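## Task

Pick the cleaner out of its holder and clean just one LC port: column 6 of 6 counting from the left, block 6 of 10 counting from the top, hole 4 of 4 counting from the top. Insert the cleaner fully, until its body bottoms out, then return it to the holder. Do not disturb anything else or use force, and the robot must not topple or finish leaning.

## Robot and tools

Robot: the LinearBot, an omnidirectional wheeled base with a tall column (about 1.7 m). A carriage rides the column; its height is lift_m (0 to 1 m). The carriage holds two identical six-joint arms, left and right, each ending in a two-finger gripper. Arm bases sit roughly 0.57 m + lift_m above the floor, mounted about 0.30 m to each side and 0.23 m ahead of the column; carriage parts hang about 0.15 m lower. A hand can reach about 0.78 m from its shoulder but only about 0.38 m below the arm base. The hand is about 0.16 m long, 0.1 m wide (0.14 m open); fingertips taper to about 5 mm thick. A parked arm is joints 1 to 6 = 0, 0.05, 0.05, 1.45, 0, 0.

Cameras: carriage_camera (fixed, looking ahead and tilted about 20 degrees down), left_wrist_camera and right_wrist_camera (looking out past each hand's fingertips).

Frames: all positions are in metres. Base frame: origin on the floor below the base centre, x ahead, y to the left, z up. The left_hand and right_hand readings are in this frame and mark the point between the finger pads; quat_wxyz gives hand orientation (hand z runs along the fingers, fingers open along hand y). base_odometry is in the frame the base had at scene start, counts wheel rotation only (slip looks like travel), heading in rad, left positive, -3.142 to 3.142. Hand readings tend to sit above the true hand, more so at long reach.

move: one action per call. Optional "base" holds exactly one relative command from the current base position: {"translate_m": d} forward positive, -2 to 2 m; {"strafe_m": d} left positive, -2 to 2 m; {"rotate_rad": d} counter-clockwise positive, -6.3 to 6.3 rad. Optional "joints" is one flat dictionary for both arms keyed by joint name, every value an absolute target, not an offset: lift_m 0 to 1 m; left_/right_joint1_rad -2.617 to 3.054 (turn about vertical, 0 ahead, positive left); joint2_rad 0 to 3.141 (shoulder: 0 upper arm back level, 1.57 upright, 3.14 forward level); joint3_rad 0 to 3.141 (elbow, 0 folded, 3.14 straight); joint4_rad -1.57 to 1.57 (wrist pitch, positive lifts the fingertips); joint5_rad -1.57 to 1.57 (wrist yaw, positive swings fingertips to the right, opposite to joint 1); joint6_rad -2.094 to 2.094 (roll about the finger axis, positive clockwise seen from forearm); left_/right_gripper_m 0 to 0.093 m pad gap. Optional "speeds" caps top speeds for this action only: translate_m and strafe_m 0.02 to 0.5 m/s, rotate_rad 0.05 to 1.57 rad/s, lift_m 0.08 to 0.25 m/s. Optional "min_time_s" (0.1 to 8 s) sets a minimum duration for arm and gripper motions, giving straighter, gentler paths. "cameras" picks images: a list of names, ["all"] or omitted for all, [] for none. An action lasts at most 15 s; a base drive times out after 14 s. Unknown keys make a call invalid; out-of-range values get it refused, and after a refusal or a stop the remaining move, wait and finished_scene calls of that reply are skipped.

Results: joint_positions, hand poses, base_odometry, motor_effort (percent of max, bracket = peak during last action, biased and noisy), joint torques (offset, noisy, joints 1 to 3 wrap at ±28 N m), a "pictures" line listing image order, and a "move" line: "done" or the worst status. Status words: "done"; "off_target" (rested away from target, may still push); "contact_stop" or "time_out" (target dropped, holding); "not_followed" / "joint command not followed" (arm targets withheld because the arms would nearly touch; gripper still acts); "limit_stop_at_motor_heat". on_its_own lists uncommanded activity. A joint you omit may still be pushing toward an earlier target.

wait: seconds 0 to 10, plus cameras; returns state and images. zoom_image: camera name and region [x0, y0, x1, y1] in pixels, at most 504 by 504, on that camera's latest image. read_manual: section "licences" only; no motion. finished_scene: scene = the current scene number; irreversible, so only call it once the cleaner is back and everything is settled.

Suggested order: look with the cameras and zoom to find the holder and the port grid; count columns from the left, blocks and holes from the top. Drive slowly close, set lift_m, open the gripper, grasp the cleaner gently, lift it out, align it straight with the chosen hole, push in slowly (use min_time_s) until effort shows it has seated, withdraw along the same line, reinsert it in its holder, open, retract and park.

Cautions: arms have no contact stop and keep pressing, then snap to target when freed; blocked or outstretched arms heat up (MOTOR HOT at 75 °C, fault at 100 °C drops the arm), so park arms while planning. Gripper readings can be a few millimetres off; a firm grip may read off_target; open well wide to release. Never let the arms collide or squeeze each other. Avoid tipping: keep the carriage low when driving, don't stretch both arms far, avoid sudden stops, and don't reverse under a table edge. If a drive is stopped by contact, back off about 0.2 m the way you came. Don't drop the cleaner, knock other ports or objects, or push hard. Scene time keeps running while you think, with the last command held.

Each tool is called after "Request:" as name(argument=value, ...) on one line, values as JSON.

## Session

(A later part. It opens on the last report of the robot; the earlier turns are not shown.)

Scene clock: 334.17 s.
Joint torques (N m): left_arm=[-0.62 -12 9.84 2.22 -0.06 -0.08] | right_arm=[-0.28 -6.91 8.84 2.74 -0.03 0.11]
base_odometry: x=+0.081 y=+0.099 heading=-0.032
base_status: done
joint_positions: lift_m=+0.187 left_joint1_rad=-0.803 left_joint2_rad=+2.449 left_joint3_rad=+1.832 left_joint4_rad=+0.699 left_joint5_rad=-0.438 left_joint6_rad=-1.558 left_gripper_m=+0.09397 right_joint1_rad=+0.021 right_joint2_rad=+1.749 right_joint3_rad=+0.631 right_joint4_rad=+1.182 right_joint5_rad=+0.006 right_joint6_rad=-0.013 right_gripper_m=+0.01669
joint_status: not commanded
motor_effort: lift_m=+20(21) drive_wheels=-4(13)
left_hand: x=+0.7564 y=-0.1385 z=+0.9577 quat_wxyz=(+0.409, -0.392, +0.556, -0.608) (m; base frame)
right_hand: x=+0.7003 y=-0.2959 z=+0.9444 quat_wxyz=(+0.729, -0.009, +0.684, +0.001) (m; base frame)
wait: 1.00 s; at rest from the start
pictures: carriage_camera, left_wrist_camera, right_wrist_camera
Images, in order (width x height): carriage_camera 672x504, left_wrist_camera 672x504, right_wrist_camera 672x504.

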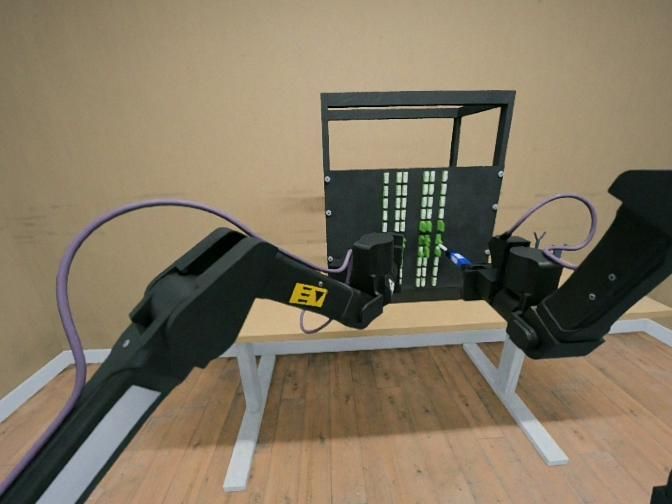

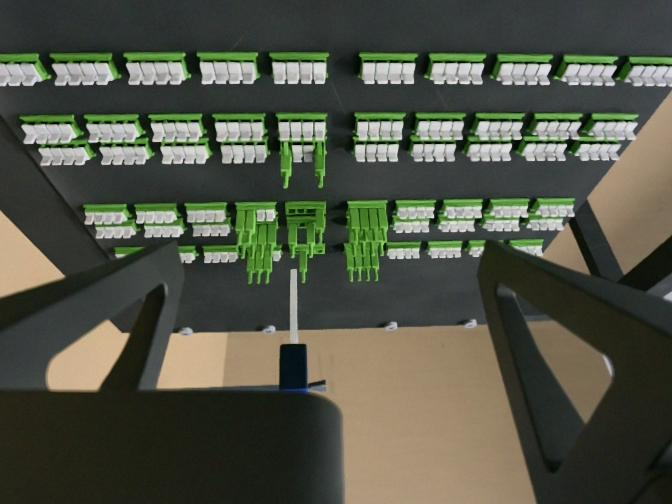

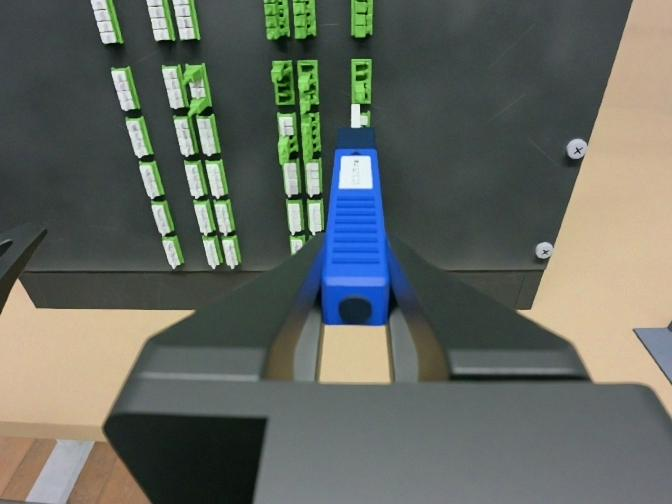

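Request:
move(joints={"lift_m": 0.1872, "right_joint5_rad": 0.019}, speeds={"lift_m": 0.08}, cameras=[])

Request:
wait(seconds=1, cameras=["left_wrist_camera", "right_wrist_camera"])

Request:
zoom_image(camera="left_wrist_camera", region=[240, 220, 360, 320])

Request:
zoom_image(camera="right_wrist_camera", region=[316, 46, 396, 136])

Scene clock: 346.03 s.
Joint torques (N m): left_arm=[-0.59 -12.05 9.84 2.21 -0.07 -0.08] | right_arm=[-0.24 -6.99 8.85 2.75 -0.02 0.12]
move: done
base_odometry: x=+0.081 y=+0.099 heading=-0.032
base_status: not commanded
joint_positions: lift_m=+0.187 left_joint1_rad=-0.803 left_joint2_rad=+2.449 left_joint3_rad=+1.832 left_joint4_rad=+0.699 left_joint5_rad=-0.438 left_joint6_rad=-1.558 left_gripper_m=+0.09397 right_joint1_rad=+0.021 right_joint2_rad=+1.749 right_joint3_rad=+0.631 right_joint4_rad=+1.183 right_joint5_rad=+0.010 right_joint6_rad=-0.013 right_gripper_m=+0.01669
joint_status: all done
motor_effort: lift_m=+24(25) drive_wheels=-4(5)
left_hand: x=+0.7564 y=-0.1385 z=+0.9580 quat_wxyz=(+0.409, -0.392, +0.556, -0.608) (m; base frame)
right_hand: x=+0.7003 y=-0.2966 z=+0.9449 quat_wxyz=(+0.729, -0.008, +0.684, +0.000) (m; base frame)
pictures: none
No camera images: "cameras" was empty.

Scene clock: 347.03 s.
Joint torques (N m): left_arm=[-0.64 -12.03 9.91 2.21 -0.06 -0.09] | right_arm=[-0.27 -6.93 8.85 2.74 -0.02 0.11]
base_odometry: x=+0.081 y=+0.099 heading=-0.032
base_status: not commanded
joint_positions: lift_m=+0.187 left_joint1_rad=-0.803 left_joint2_rad=+2.449 left_joint3_rad=+1.832 left_joint4_rad=+0.699 left_joint5_rad=-0.438 left_joint6_rad=-1.558 left_gripper_m=+0.09397 right_joint1_rad=+0.021 right_joint2_rad=+1.749 right_joint3_rad=+0.631 right_joint4_rad=+1.183 right_joint5_rad=+0.011 right_joint6_rad=-0.013 right_gripper_m=+0.01669
joint_status: all done
motor_effort: lift_m=+24(25) drive_wheels=-3(5)
left_hand: x=+0.7564 y=-0.1385 z=+0.9580 quat_wxyz=(+0.409, -0.392, +0.556, -0.608) (m; base frame)
right_hand: x=+0.7003 y=-0.2968 z=+0.9449 quat_wxyz=(+0.729, -0.008, +0.684, -0.001) (m; base frame)
wait: 1.00 s; at rest by 0.27 s
pictures: left_wrist_camera, right_wrist_camera
Images, in order (width x height): left_wrist_camera 672x504, right_wrist_camera 672x504.

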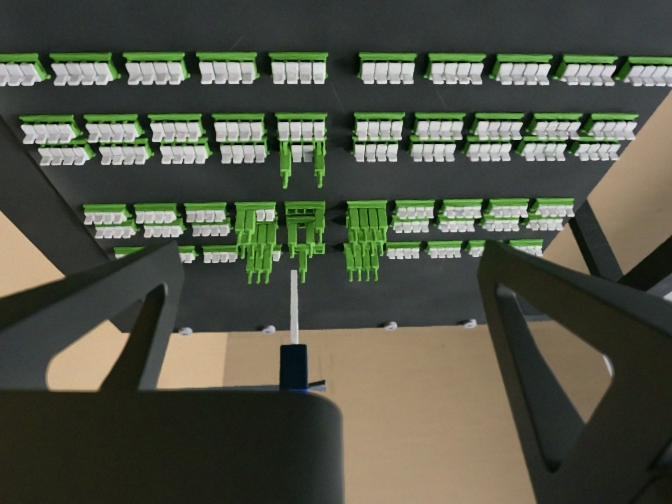

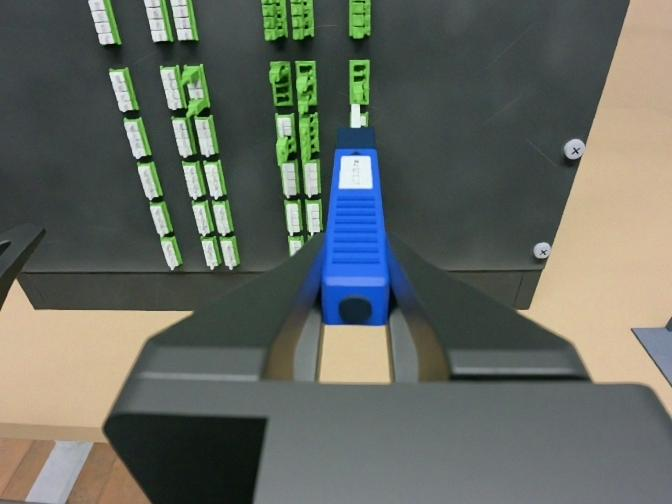

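Scaled by 4.200 from the camera's 672x504 image, which has a finer 960x720 frame.

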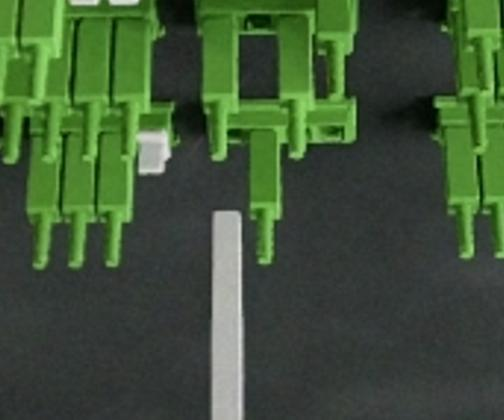

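Scaled by 5.600 from the camera's 672x504 image, which has a finer 960x720 frame.

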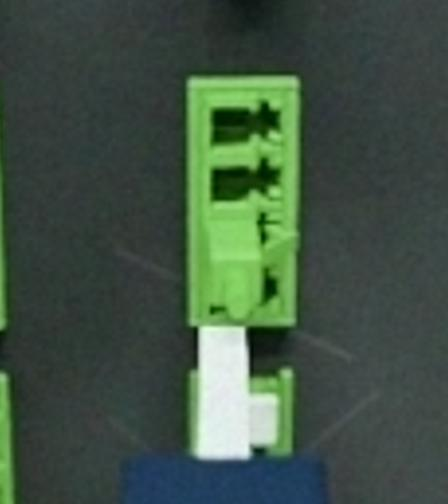

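Request:
move(base={"translate_m": 0.009}, joints={"lift_m": 0.1877}, speeds={"lift_m": 0.08, "translate_m": 0.03}, cameras=[])

Request:
wait(seconds=1, cameras=["left_wrist_camera", "right_wrist_camera"])

Request:
zoom_image(camera="left_wrist_camera", region=[240, 220, 360, 320])

Request:
zoom_image(camera="right_wrist_camera", region=[316, 46, 396, 136])

Scene clock: 354.73 s.
Joint torques (N m): left_arm=[-0.59 -12.12 9.81 2.25 -0.06 -0.08] | right_arm=[-0.29 -6.94 8.91 2.75 -0.03 0.11]
move: done
base_odometry: x=+0.090 y=+0.099 heading=-0.031
base_status: done
joint_positions: lift_m=+0.187 left_joint1_rad=-0.803 left_joint2_rad=+2.451 left_joint3_rad=+1.833 left_joint4_rad=+0.699 left_joint5_rad=-0.438 left_joint6_rad=-1.558 left_gripper_m=+0.09397 right_joint1_rad=+0.022 right_joint2_rad=+1.749 right_joint3_rad=+0.631 right_joint4_rad=+1.182 right_joint5_rad=+0.011 right_joint6_rad=-0.013 right_gripper_m=+0.01669
joint_status: all done
motor_effort: lift_m=+24(27) drive_wheels=+6(12)
left_hand: x=+0.7566 y=-0.1386 z=+0.9577 quat_wxyz=(+0.409, -0.392, +0.556, -0.608) (m; base frame)
right_hand: x=+0.7003 y=-0.2965 z=+0.9451 quat_wxyz=(+0.729, -0.008, +0.684, -0.001) (m; base frame)
pictures: none
No camera images: "cameras" was empty.

Scene clock: 355.73 s.
Joint torques (N m): left_arm=[-0.47 -12.12 9.84 2.22 -0.07 -0.09] | right_arm=[-0.32 -6.91 8.85 2.74 -0.04 0.11]
base_odometry: x=+0.090 y=+0.099 heading=-0.031
base_status: done
joint_positions: lift_m=+0.187 left_joint1_rad=-0.804 left_joint2_rad=+2.451 left_joint3_rad=+1.833 left_joint4_rad=+0.699 left_joint5_rad=-0.438 left_joint6_rad=-1.558 left_gripper_m=+0.09397 right_joint1_rad=+0.022 right_joint2_rad=+1.749 right_joint3_rad=+0.631 right_joint4_rad=+1.182 right_joint5_rad=+0.011 right_joint6_rad=-0.013 right_gripper_m=+0.01669
joint_status: all done
motor_effort: lift_m=+24(27) drive_wheels=+6(12)
left_hand: x=+0.7561 y=-0.1392 z=+0.9577 quat_wxyz=(+0.409, -0.392, +0.556, -0.608) (m; base frame)
right_hand: x=+0.7003 y=-0.2965 z=+0.9451 quat_wxyz=(+0.729, -0.008, +0.684, -0.001) (m; base frame)
wait: 1.00 s; at rest by 0.27 s
pictures: left_wrist_camera, right_wrist_camera
Images, in order (width x height): left_wrist_camera 672x504, right_wrist_camera 672x504.

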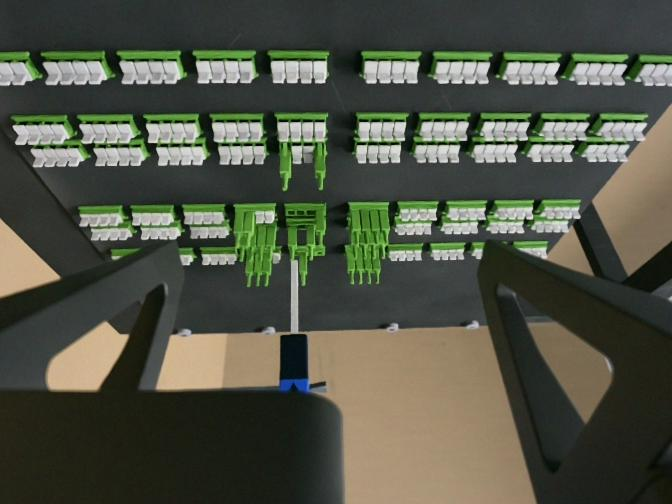

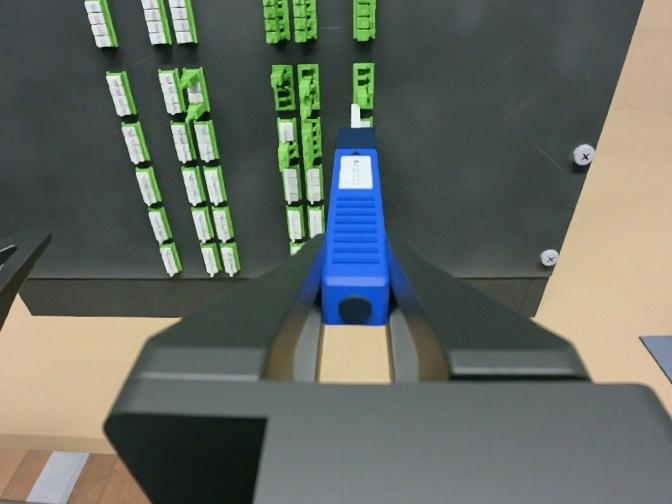

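Scaled by 4.200 from the camera's 672x504 image, which has a finer 960x720 frame.

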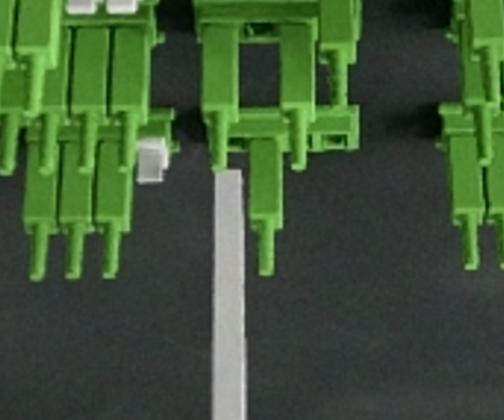

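Scaled by 5.600 from the camera's 672x504 image, which has a finer 960x720 frame.

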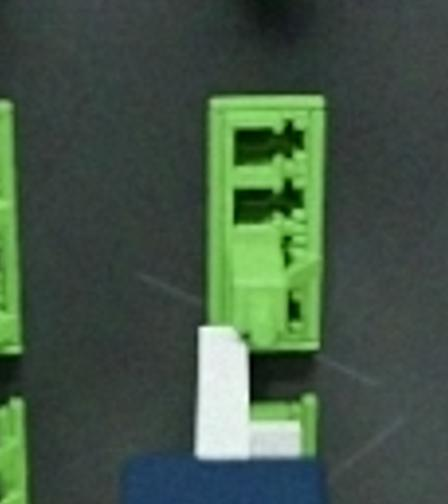

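Request:
move(joints={"lift_m": 0.1884, "right_joint5_rad": 0.0275}, speeds={"lift_m": 0.08}, cameras=[])

Request:
move(joints={"right_joint2_rad": 1.768, "right_joint3_rad": 0.671}, min_time_s=2, cameras=[])

Request:
wait(seconds=1, cameras=["left_wrist_camera", "right_wrist_camera"])

Request:
zoom_image(camera="left_wrist_camera", region=[240, 220, 360, 320])

Request:
zoom_image(camera="right_wrist_camera", region=[316, 46, 396, 136])

Scene clock: 372.70 s.
Joint torques (N m): left_arm=[-0.57 -12.11 9.84 2.21 -0.05 -0.09] | right_arm=[-0.31 -6.89 8.77 2.76 -0.01 0.11]
move: done
base_odometry: x=+0.090 y=+0.099 heading=-0.031
base_status: not commanded
joint_positions: lift_m=+0.188 left_joint1_rad=-0.804 left_joint2_rad=+2.451 left_joint3_rad=+1.833 left_joint4_rad=+0.698 left_joint5_rad=-0.438 left_joint6_rad=-1.558 left_gripper_m=+0.09397 right_joint1_rad=+0.022 right_joint2_rad=+1.749 right_joint3_rad=+0.631 right_joint4_rad=+1.182 right_joint5_rad=+0.018 right_joint6_rad=-0.013 right_gripper_m=+0.01669
joint_status: all done
motor_effort: lift_m=+26(28) drive_wheels=+6(7)
left_hand: x=+0.7561 y=-0.1392 z=+0.9582 quat_wxyz=(+0.409, -0.392, +0.557, -0.608) (m; base frame)
right_hand: x=+0.7003 y=-0.2977 z=+0.9458 quat_wxyz=(+0.729, -0.005, +0.684, -0.003) (m; base frame)
pictures: none
No camera images: "cameras" was empty.

Scene clock: 375.00 s.
Joint torques (N m): left_arm=[-0.5 -12.05 9.81 2.21 -0.07 -0.09] | right_arm=[-0.34 -6.08 10.28 2.74 -0.02 0.11]
move: done
base_odometry: x=+0.090 y=+0.099 heading=-0.031
base_status: not commanded
joint_positions: lift_m=+0.188 left_joint1_rad=-0.804 left_joint2_rad=+2.451 left_joint3_rad=+1.833 left_joint4_rad=+0.698 left_joint5_rad=-0.438 left_joint6_rad=-1.558 left_gripper_m=+0.09397 right_joint1_rad=+0.022 right_joint2_rad=+1.756 right_joint3_rad=+0.639 right_joint4_rad=+1.182 right_joint5_rad=+0.019 right_joint6_rad=-0.013 right_gripper_m=+0.01669
joint_status: all done
motor_effort: lift_m=+27(28) drive_wheels=+6(8)
left_hand: x=+0.7561 y=-0.1392 z=+0.9582 quat_wxyz=(+0.409, -0.392, +0.557, -0.608) (m; base frame)
right_hand: x=+0.7024 y=-0.2979 z=+0.9461 quat_wxyz=(+0.730, -0.005, +0.684, -0.003) (m; base frame)
pictures: none
No camera images: "cameras" was empty.

Scene clock: 376.00 s.
Joint torques (N m): left_arm=[-0.5 -12.08 9.85 2.23 -0.06 -0.08] | right_arm=[-0.34 -6.06 10.26 2.74 -0.02 0.11]
base_odometry: x=+0.090 y=+0.099 heading=-0.031
base_status: not commanded
joint_positions: lift_m=+0.188 left_joint1_rad=-0.804 left_joint2_rad=+2.451 left_joint3_rad=+1.833 left_joint4_rad=+0.698 left_joint5_rad=-0.438 left_joint6_rad=-1.558 left_gripper_m=+0.09397 right_joint1_rad=+0.022 right_joint2_rad=+1.756 right_joint3_rad=+0.639 right_joint4_rad=+1.182 right_joint5_rad=+0.019 right_joint6_rad=-0.013 right_gripper_m=+0.01669
joint_status: all done
motor_effort: lift_m=+26(28) drive_wheels=+5(8)
left_hand: x=+0.7561 y=-0.1392 z=+0.9582 quat_wxyz=(+0.409, -0.392, +0.557, -0.608) (m; base frame)
right_hand: x=+0.7024 y=-0.2979 z=+0.9461 quat_wxyz=(+0.730, -0.005, +0.684, -0.003) (m; base frame)
wait: 1.00 s; at rest by 0.27 s
pictures: left_wrist_camera, right_wrist_camera
Images, in order (width x height): left_wrist_camera 672x504, right_wrist_camera 672x504.

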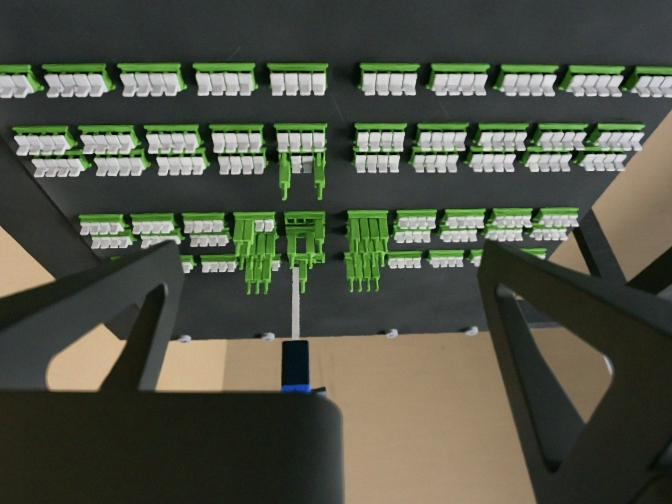

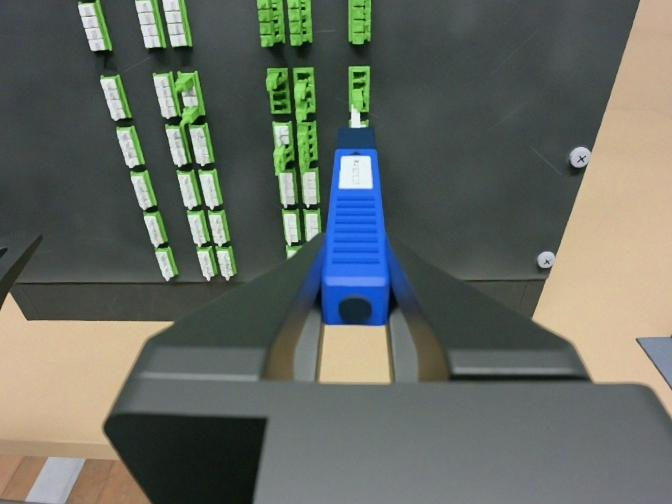

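Scaled by 4.200 from the camera's 672x504 image, which has a finer 960x720 frame.

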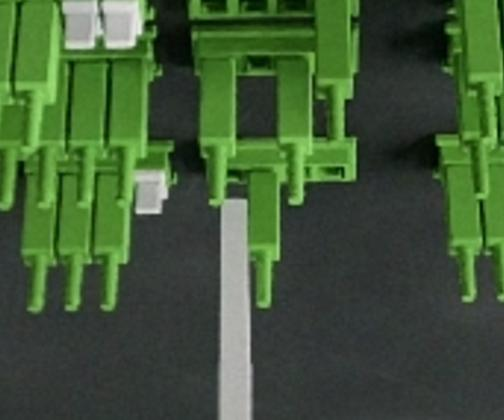

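Scaled by 5.600 from the camera's 672x504 image, which has a finer 960x720 frame.

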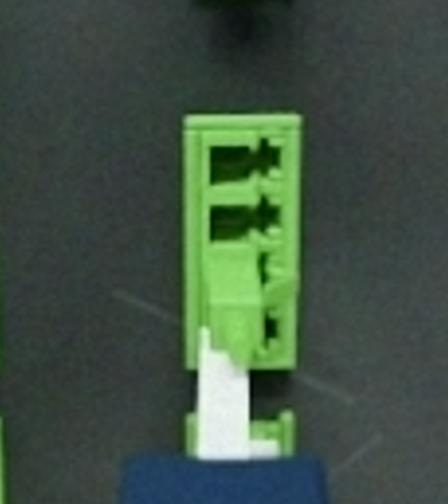

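Request:
move(joints={"lift_m": 0.187}, speeds={"lift_m": 0.08}, cameras=[])

Request:
wait(seconds=1, cameras=["left_wrist_camera", "right_wrist_camera"])

Request:
zoom_image(camera="left_wrist_camera", region=[240, 220, 360, 320])

Request:
zoom_image(camera="right_wrist_camera", region=[316, 46, 396, 136])

Scene clock: 386.00 s.
Joint torques (N m): left_arm=[-0.5 -12.16 9.83 2.23 -0.07 -0.07] | right_arm=[-0.35 -6.19 10.22 2.75 -0.01 0.11]
move: done
base_odometry: x=+0.090 y=+0.099 heading=-0.031
base_status: not commanded
joint_positions: lift_m=+0.187 left_joint1_rad=-0.804 left_joint2_rad=+2.451 left_joint3_rad=+1.833 left_joint4_rad=+0.699 left_joint5_rad=-0.438 left_joint6_rad=-1.558 left_gripper_m=+0.09397 right_joint1_rad=+0.022 right_joint2_rad=+1.758 right_joint3_rad=+0.639 right_joint4_rad=+1.182 right_joint5_rad=+0.019 right_joint6_rad=-0.013 right_gripper_m=+0.01669
joint_status: all done
motor_effort: lift_m=+19(22) drive_wheels=+5(6)
left_hand: x=+0.7561 y=-0.1392 z=+0.9577 quat_wxyz=(+0.409, -0.392, +0.557, -0.608) (m; base frame)
right_hand: x=+0.7026 y=-0.2979 z=+0.9450 quat_wxyz=(+0.729, -0.005, +0.684, -0.003) (m; base frame)
pictures: none
No camera images: "cameras" was empty.

Scene clock: 387.00 s.
Joint torques (N m): left_arm=[-0.44 -12.12 9.78 2.23 -0.05 -0.08] | right_arm=[-0.32 -6.17 10.24 2.75 -0.02 0.11]
base_odometry: x=+0.090 y=+0.099 heading=-0.031
base_status: not commanded
joint_positions: lift_m=+0.187 left_joint1_rad=-0.804 left_joint2_rad=+2.451 left_joint3_rad=+1.833 left_joint4_rad=+0.699 left_joint5_rad=-0.438 left_joint6_rad=-1.558 left_gripper_m=+0.09397 right_joint1_rad=+0.022 right_joint2_rad=+1.758 right_joint3_rad=+0.639 right_joint4_rad=+1.182 right_joint5_rad=+0.019 right_joint6_rad=-0.013 right_gripper_m=+0.01669
joint_status: all done
motor_effort: lift_m=+21(22) drive_wheels=+5(6)
left_hand: x=+0.7561 y=-0.1392 z=+0.9577 quat_wxyz=(+0.409, -0.392, +0.557, -0.608) (m; base frame)
right_hand: x=+0.7026 y=-0.2979 z=+0.9450 quat_wxyz=(+0.729, -0.005, +0.684, -0.003) (m; base frame)
wait: 1.00 s; at rest by 0.27 s
pictures: left_wrist_camera, right_wrist_camera
Images, in order (width x height): left_wrist_camera 672x504, right_wrist_camera 672x504.

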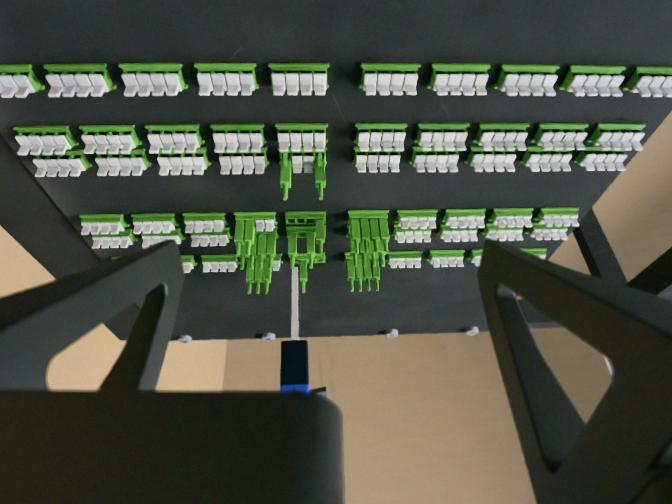

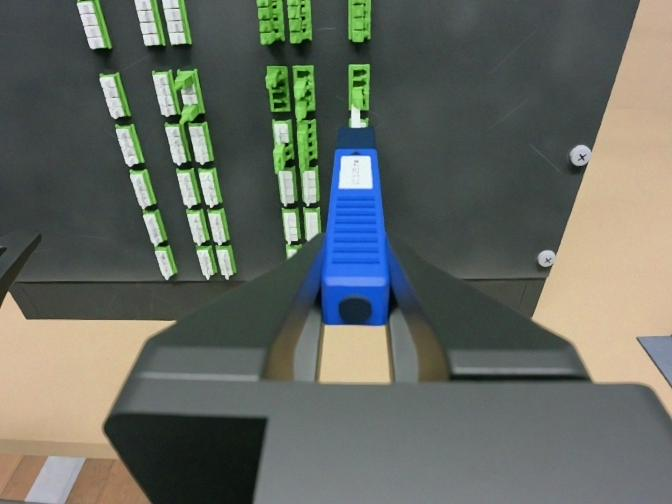

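Scaled by 4.200 from the camera's 672x504 image, which has a finer 960x720 frame.

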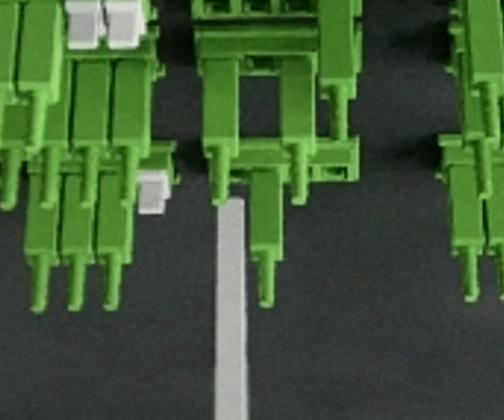

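Scaled by 5.600 from the camera's 672x504 image, which has a finer 960x720 frame.

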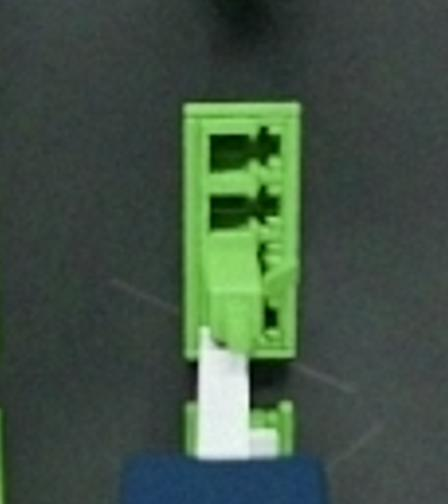

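Request:
zoom_image(camera="left_wrist_camera", region=[270, 240, 330, 300])

Scaled by 8.400 from the camera's 672x504 image, which has a finer 960x720 frame.

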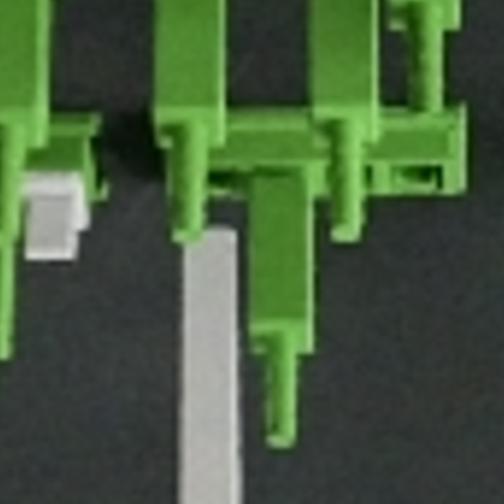

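Request:
zoom_image(camera="right_wrist_camera", region=[330, 60, 385, 130])

Scaled by 7.200 from the camera's 672x504 image, which has a finer 960x720 frame.

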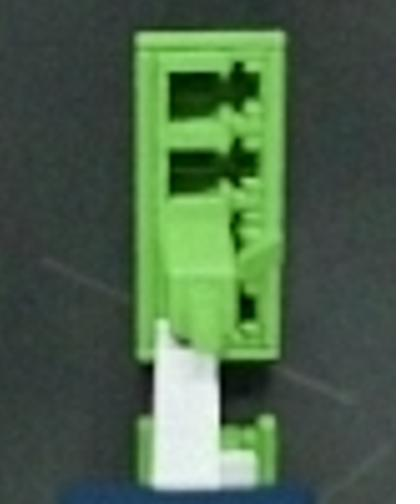

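Request:
move()

Request:
zoom_image(camera="left_wrist_camera", region=[270, 240, 330, 300])

Request:
zoom_image(camera="right_wrist_camera", region=[330, 60, 385, 130])

Scene clock: 412.80 s.
Joint torques (N m): left_arm=[-0.54 -12.14 9.84 2.23 -0.07 -0.06] | right_arm=[-0.32 -6.17 10.22 2.74 -0.02 0.11]
base_odometry: x=+0.090 y=+0.099 heading=-0.031
base_status: not commanded
joint_positions: lift_m=+0.187 left_joint1_rad=-0.804 left_joint2_rad=+2.451 left_joint3_rad=+1.833 left_joint4_rad=+0.699 left_joint5_rad=-0.438 left_joint6_rad=-1.558 left_gripper_m=+0.09397 right_joint1_rad=+0.022 right_joint2_rad=+1.758 right_joint3_rad=+0.639 right_joint4_rad=+1.182 right_joint5_rad=+0.020 right_joint6_rad=-0.013 right_gripper_m=+0.01669
joint_status: all done
motor_effort: lift_m=+21(22) drive_wheels=+6(6)
left_hand: x=+0.7561 y=-0.1392 z=+0.9577 quat_wxyz=(+0.409, -0.392, +0.557, -0.608) (m; base frame)
right_hand: x=+0.7026 y=-0.2979 z=+0.9450 quat_wxyz=(+0.729, -0.005, +0.684, -0.003) (m; base frame)
pictures: carriage_camera, left_wrist_camera, right_wrist_camera
Images, in order (width x height): carriage_camera 672x504, left_wrist_camera 672x504, right_wrist_camera 672x504.

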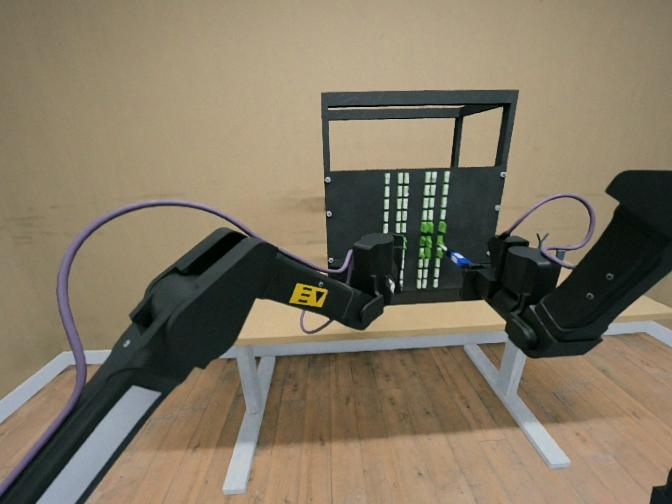

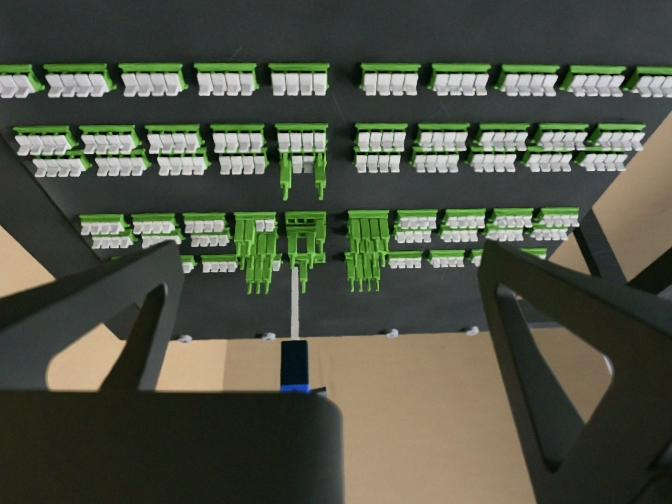

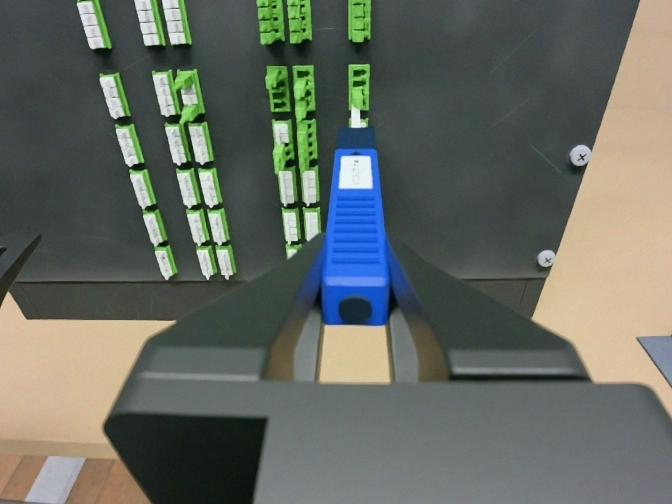

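Scaled by 8.400 from the camera's 672x504 image, which has a finer 960x720 frame.

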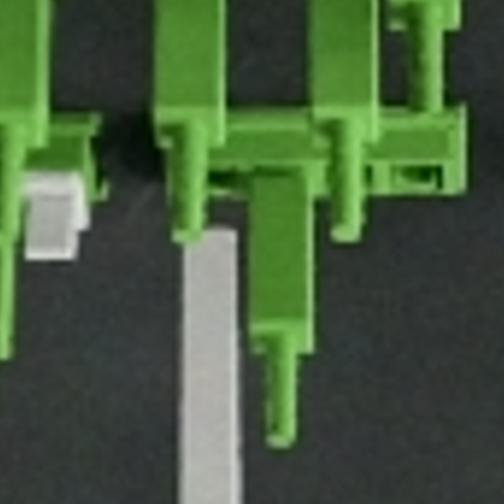

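Scaled by 7.200 from the camera's 672x504 image, which has a finer 960x720 frame.

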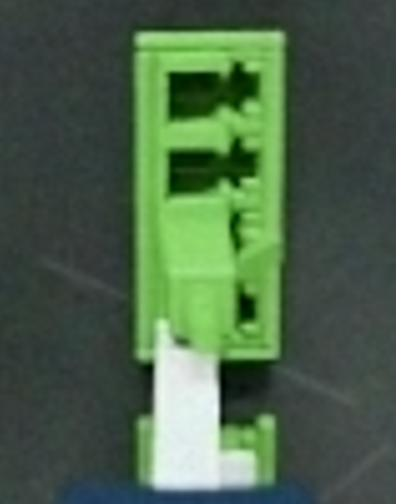

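Request:
zoom_image(camera="right_wrist_camera", region=[344, 62, 374, 92])

Request:
zoom_image(camera="right_wrist_camera", region=[344, 92, 374, 122])

Scaled by 16.800 from the camera's 672x504 image, which has a finer 960x720 frame.

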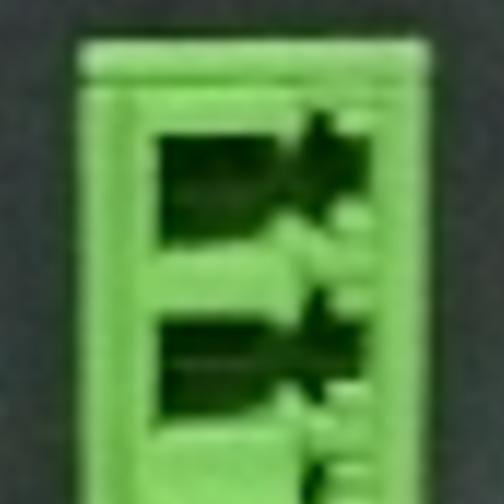

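Scaled by 16.800 from the camera's 672x504 image, which has a finer 960x720 frame.

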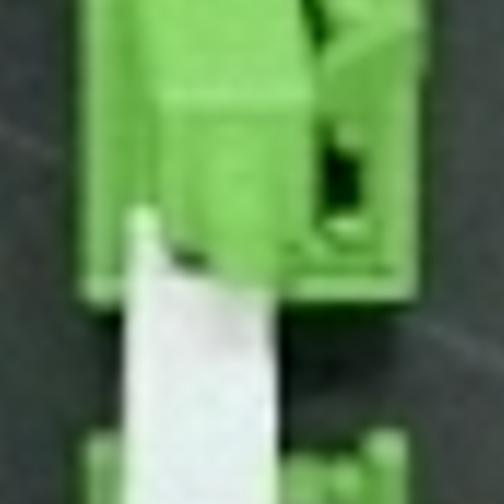

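Request:
move(joints={"right_joint5_rad": 0.0305}, min_time_s=1, cameras=["right_wrist_camera"])

Request:
zoom_image(camera="right_wrist_camera", region=[344, 92, 374, 122])

Request:
zoom_image(camera="right_wrist_camera", region=[344, 62, 374, 92])

Scene clock: 429.10 s.
Joint torques (N m): left_arm=[-0.57 -12.1 9.84 2.23 -0.05 -0.1] | right_arm=[-0.34 -6.15 10.24 2.75 -0.02 0.11]
move: done
base_odometry: x=+0.090 y=+0.099 heading=-0.031
base_status: not commanded
joint_positions: lift_m=+0.187 left_joint1_rad=-0.804 left_joint2_rad=+2.451 left_joint3_rad=+1.833 left_joint4_rad=+0.699 left_joint5_rad=-0.438 left_joint6_rad=-1.558 left_gripper_m=+0.09397 right_joint1_rad=+0.022 right_joint2_rad=+1.758 right_joint3_rad=+0.639 right_joint4_rad=+1.182 right_joint5_rad=+0.022 right_joint6_rad=-0.013 right_gripper_m=+0.01669
joint_status: all done
motor_effort: lift_m=+20(22) drive_wheels=+6(7)
left_hand: x=+0.7561 y=-0.1392 z=+0.9577 quat_wxyz=(+0.409, -0.392, +0.557, -0.608) (m; base frame)
right_hand: x=+0.7026 y=-0.2983 z=+0.9450 quat_wxyz=(+0.729, -0.004, +0.684, -0.004) (m; base frame)
pictures: right_wrist_camera
Images, in order (width x height): right_wrist_camera 672x504.

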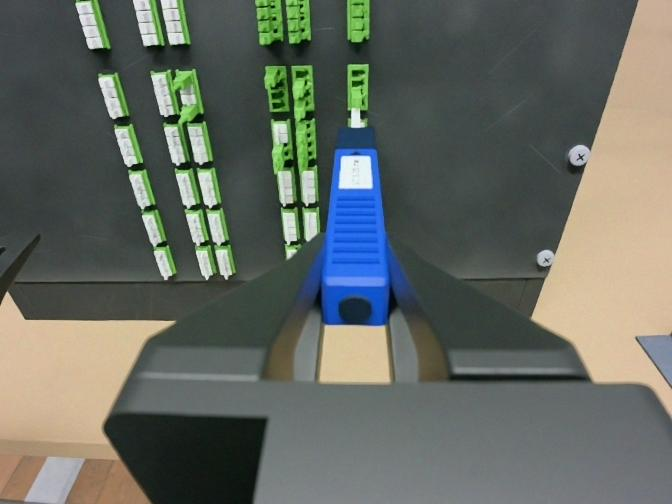

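Scaled by 16.800 from the camera's 672x504 image, which has a finer 960x720 frame.

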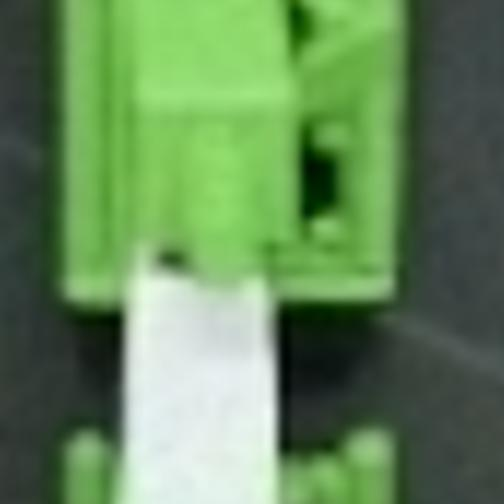

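Scaled by 16.800 from the camera's 672x504 image, which has a finer 960x720 frame.

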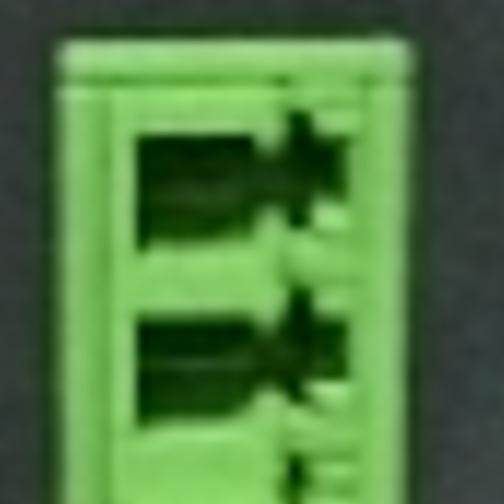

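Request:
move(joints={"right_joint2_rad": 1.7764, "right_joint3_rad": 0.6798}, min_time_s=2, cameras=[])

Request:
wait(seconds=0.7, cameras=["left_wrist_camera", "right_wrist_camera"])

Request:
zoom_image(camera="left_wrist_camera", region=[270, 240, 330, 300])

Request:
zoom_image(camera="right_wrist_camera", region=[344, 92, 374, 122])

Scene clock: 435.37 s.
Joint torques (N m): left_arm=[-0.51 -12.1 9.87 2.23 -0.06 -0.09] | right_arm=[-0.32 -6.09 10.4 2.74 -0.02 0.11]
move: done
base_odometry: x=+0.090 y=+0.099 heading=-0.031
base_status: not commanded
joint_positions: lift_m=+0.187 left_joint1_rad=-0.804 left_joint2_rad=+2.451 left_joint3_rad=+1.833 left_joint4_rad=+0.699 left_joint5_rad=-0.438 left_joint6_rad=-1.558 left_gripper_m=+0.09397 right_joint1_rad=+0.022 right_joint2_rad=+1.764 right_joint3_rad=+0.647 right_joint4_rad=+1.182 right_joint5_rad=+0.022 right_joint6_rad=-0.013 right_gripper_m=+0.01669
joint_status: all done
motor_effort: lift_m=+21(23) drive_wheels=+6(8)
left_hand: x=+0.7561 y=-0.1392 z=+0.9577 quat_wxyz=(+0.409, -0.392, +0.557, -0.608) (m; base frame)
right_hand: x=+0.7044 y=-0.2983 z=+0.9452 quat_wxyz=(+0.730, -0.004, +0.684, -0.004) (m; base frame)
pictures: none
No camera images: "cameras" was empty.

Scene clock: 436.07 s.
Joint torques (N m): left_arm=[-0.54 -12.08 9.91 2.21 -0.05 -0.09] | right_arm=[-0.32 -6.11 10.39 2.75 -0.03 0.11]
base_odometry: x=+0.090 y=+0.099 heading=-0.031
base_status: not commanded
joint_positions: lift_m=+0.187 left_joint1_rad=-0.804 left_joint2_rad=+2.451 left_joint3_rad=+1.833 left_joint4_rad=+0.699 left_joint5_rad=-0.438 left_joint6_rad=-1.558 left_gripper_m=+0.09397 right_joint1_rad=+0.022 right_joint2_rad=+1.764 right_joint3_rad=+0.647 right_joint4_rad=+1.182 right_joint5_rad=+0.022 right_joint6_rad=-0.013 right_gripper_m=+0.01669
joint_status: all done
motor_effort: lift_m=+20(23) drive_wheels=+7(8)
left_hand: x=+0.7561 y=-0.1392 z=+0.9577 quat_wxyz=(+0.409, -0.392, +0.557, -0.608) (m; base frame)
right_hand: x=+0.7044 y=-0.2983 z=+0.9452 quat_wxyz=(+0.730, -0.004, +0.684, -0.004) (m; base frame)
wait: 0.70 s; at rest by 0.27 s
pictures: left_wrist_camera, right_wrist_camera
Images, in order (width x height): left_wrist_camera 672x504, right_wrist_camera 672x504.

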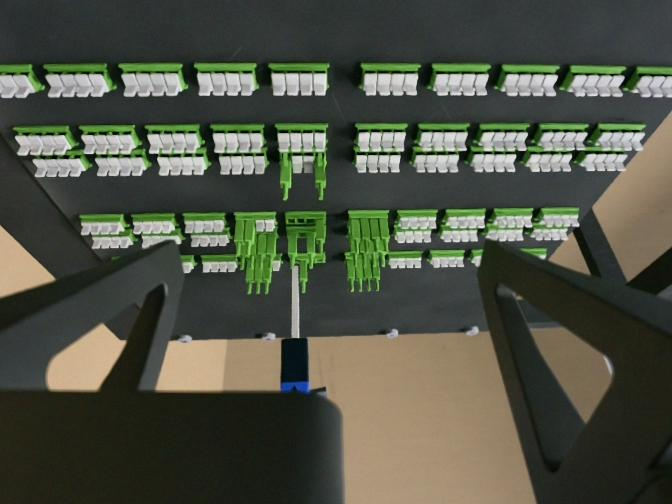

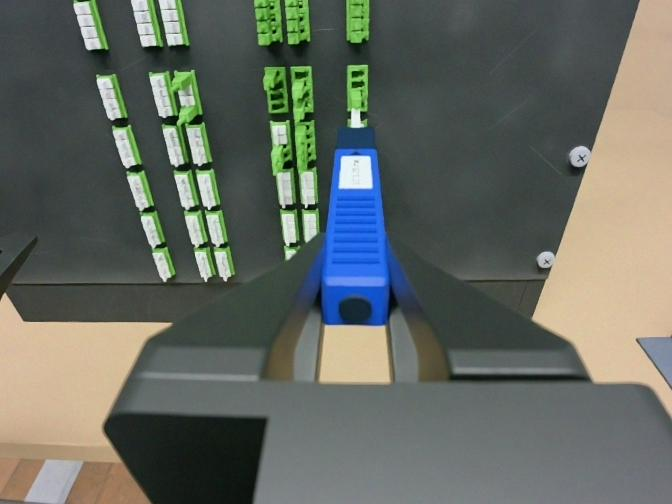

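Scaled by 8.400 from the camera's 672x504 image, which has a finer 960x720 frame.

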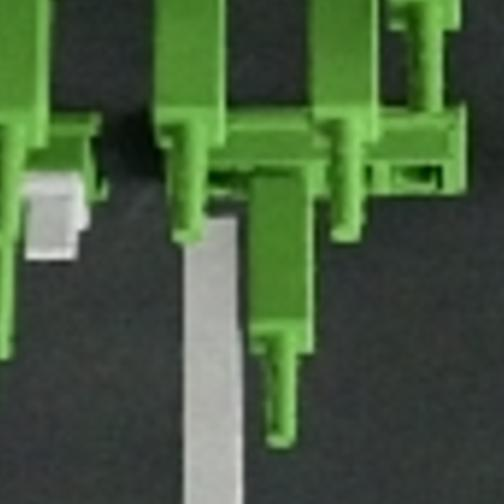

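Scaled by 16.800 from the camera's 672x504 image, which has a finer 960x720 frame.

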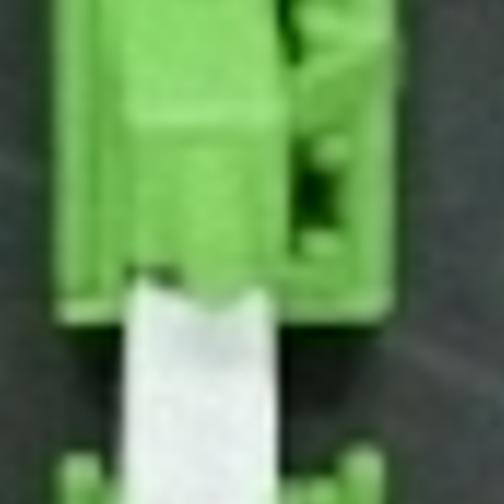

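Request:
zoom_image(camera="right_wrist_camera", region=[344, 62, 374, 92])

Scaled by 16.800 from the camera's 672x504 image, which has a finer 960x720 frame.

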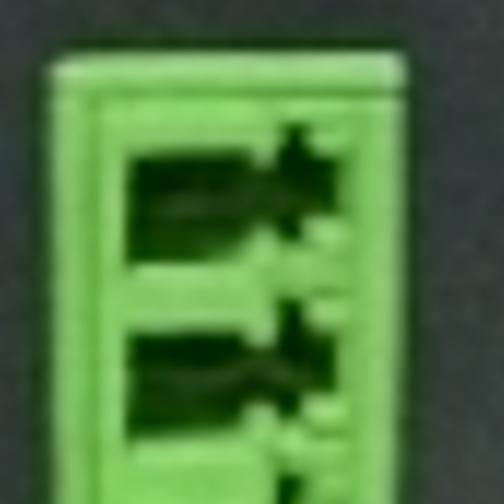

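Request:
move(joints={"right_joint2_rad": 1.7838, "right_joint3_rad": 0.6875}, min_time_s=2, cameras=[])

Request:
wait(seconds=0.7, cameras=["left_wrist_camera", "right_wrist_camera"])

Request:
zoom_image(camera="left_wrist_camera", region=[270, 240, 330, 300])

Request:
zoom_image(camera="right_wrist_camera", region=[344, 92, 374, 122])

Request:
zoom_image(camera="right_wrist_camera", region=[344, 62, 374, 92])

Scene clock: 453.87 s.
Joint torques (N m): left_arm=[-0.55 -12.11 9.85 2.22 -0.06 -0.09] | right_arm=[-0.32 -5.97 10.36 2.74 -0.02 0.11]
move: done
base_odometry: x=+0.090 y=+0.099 heading=-0.031
base_status: not commanded
joint_positions: lift_m=+0.187 left_joint1_rad=-0.804 left_joint2_rad=+2.451 left_joint3_rad=+1.833 left_joint4_rad=+0.699 left_joint5_rad=-0.438 left_joint6_rad=-1.558 left_gripper_m=+0.09397 right_joint1_rad=+0.022 right_joint2_rad=+1.769 right_joint3_rad=+0.655 right_joint4_rad=+1.182 right_joint5_rad=+0.022 right_joint6_rad=-0.013 right_gripper_m=+0.01669
joint_status: all done
motor_effort: lift_m=+19(22) drive_wheels=+6(7)
left_hand: x=+0.7561 y=-0.1392 z=+0.9577 quat_wxyz=(+0.409, -0.392, +0.557, -0.608) (m; base frame)
right_hand: x=+0.7063 y=-0.2983 z=+0.9461 quat_wxyz=(+0.731, -0.004, +0.683, -0.004) (m; base frame)
pictures: none
No camera images: "cameras" was empty.

Scene clock: 454.57 s.
Joint torques (N m): left_arm=[-0.54 -12.05 9.81 2.23 -0.07 -0.09] | right_arm=[-0.31 -5.94 10.37 2.75 -0.02 0.11]
base_odometry: x=+0.090 y=+0.099 heading=-0.031
base_status: not commanded
joint_positions: lift_m=+0.187 left_joint1_rad=-0.804 left_joint2_rad=+2.451 left_joint3_rad=+1.833 left_joint4_rad=+0.699 left_joint5_rad=-0.438 left_joint6_rad=-1.558 left_gripper_m=+0.09397 right_joint1_rad=+0.022 right_joint2_rad=+1.769 right_joint3_rad=+0.655 right_joint4_rad=+1.182 right_joint5_rad=+0.022 right_joint6_rad=-0.013 right_gripper_m=+0.01669
joint_status: all done
motor_effort: lift_m=+19(22) drive_wheels=+5(7)
left_hand: x=+0.7561 y=-0.1392 z=+0.9577 quat_wxyz=(+0.409, -0.392, +0.557, -0.608) (m; base frame)
right_hand: x=+0.7063 y=-0.2983 z=+0.9461 quat_wxyz=(+0.731, -0.004, +0.683, -0.004) (m; base frame)
wait: 0.70 s; at rest by 0.27 s
pictures: left_wrist_camera, right_wrist_camera
Images, in order (width x height): left_wrist_camera 672x504, right_wrist_camera 672x504.

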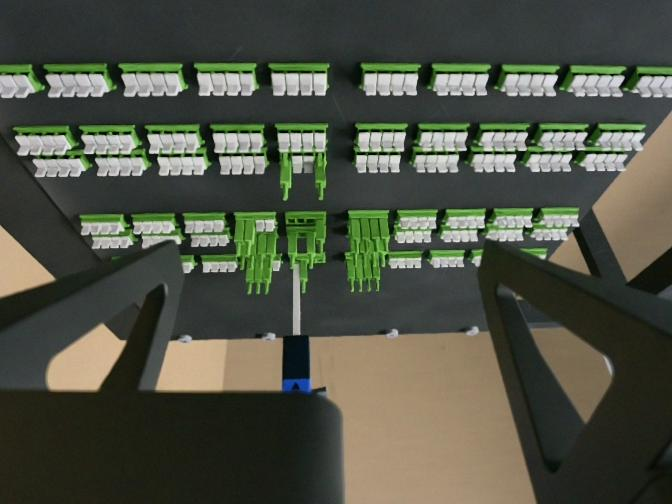

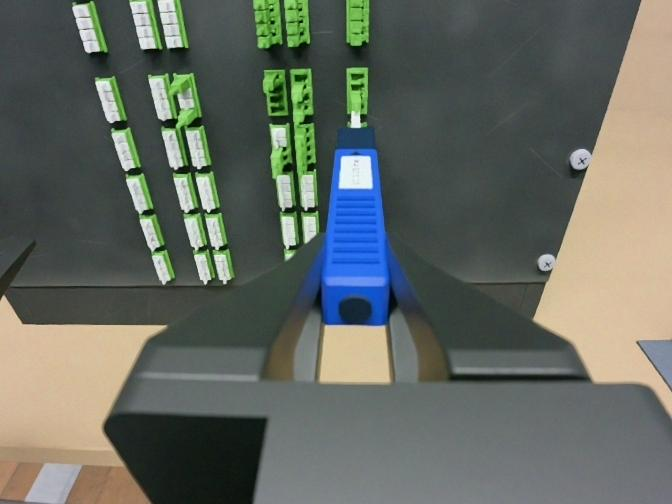

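Scaled by 8.400 from the camera's 672x504 image, which has a finer 960x720 frame.

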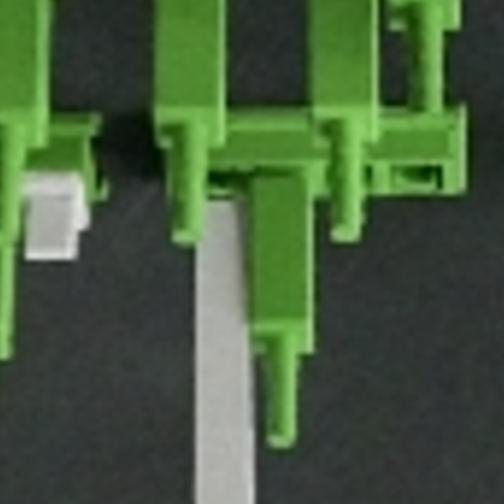

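Scaled by 16.800 from the camera's 672x504 image, which has a finer 960x720 frame.

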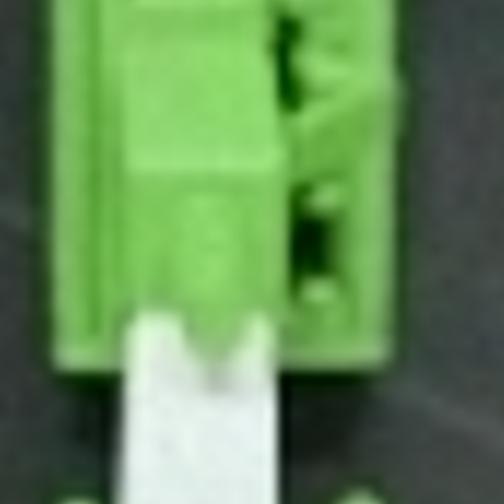

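Scaled by 16.800 from the camera's 672x504 image, which has a finer 960x720 frame.

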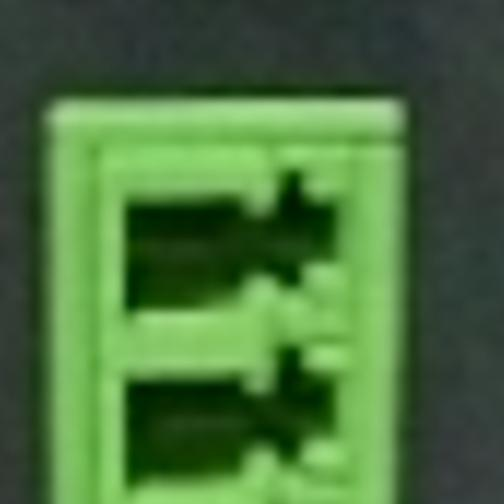

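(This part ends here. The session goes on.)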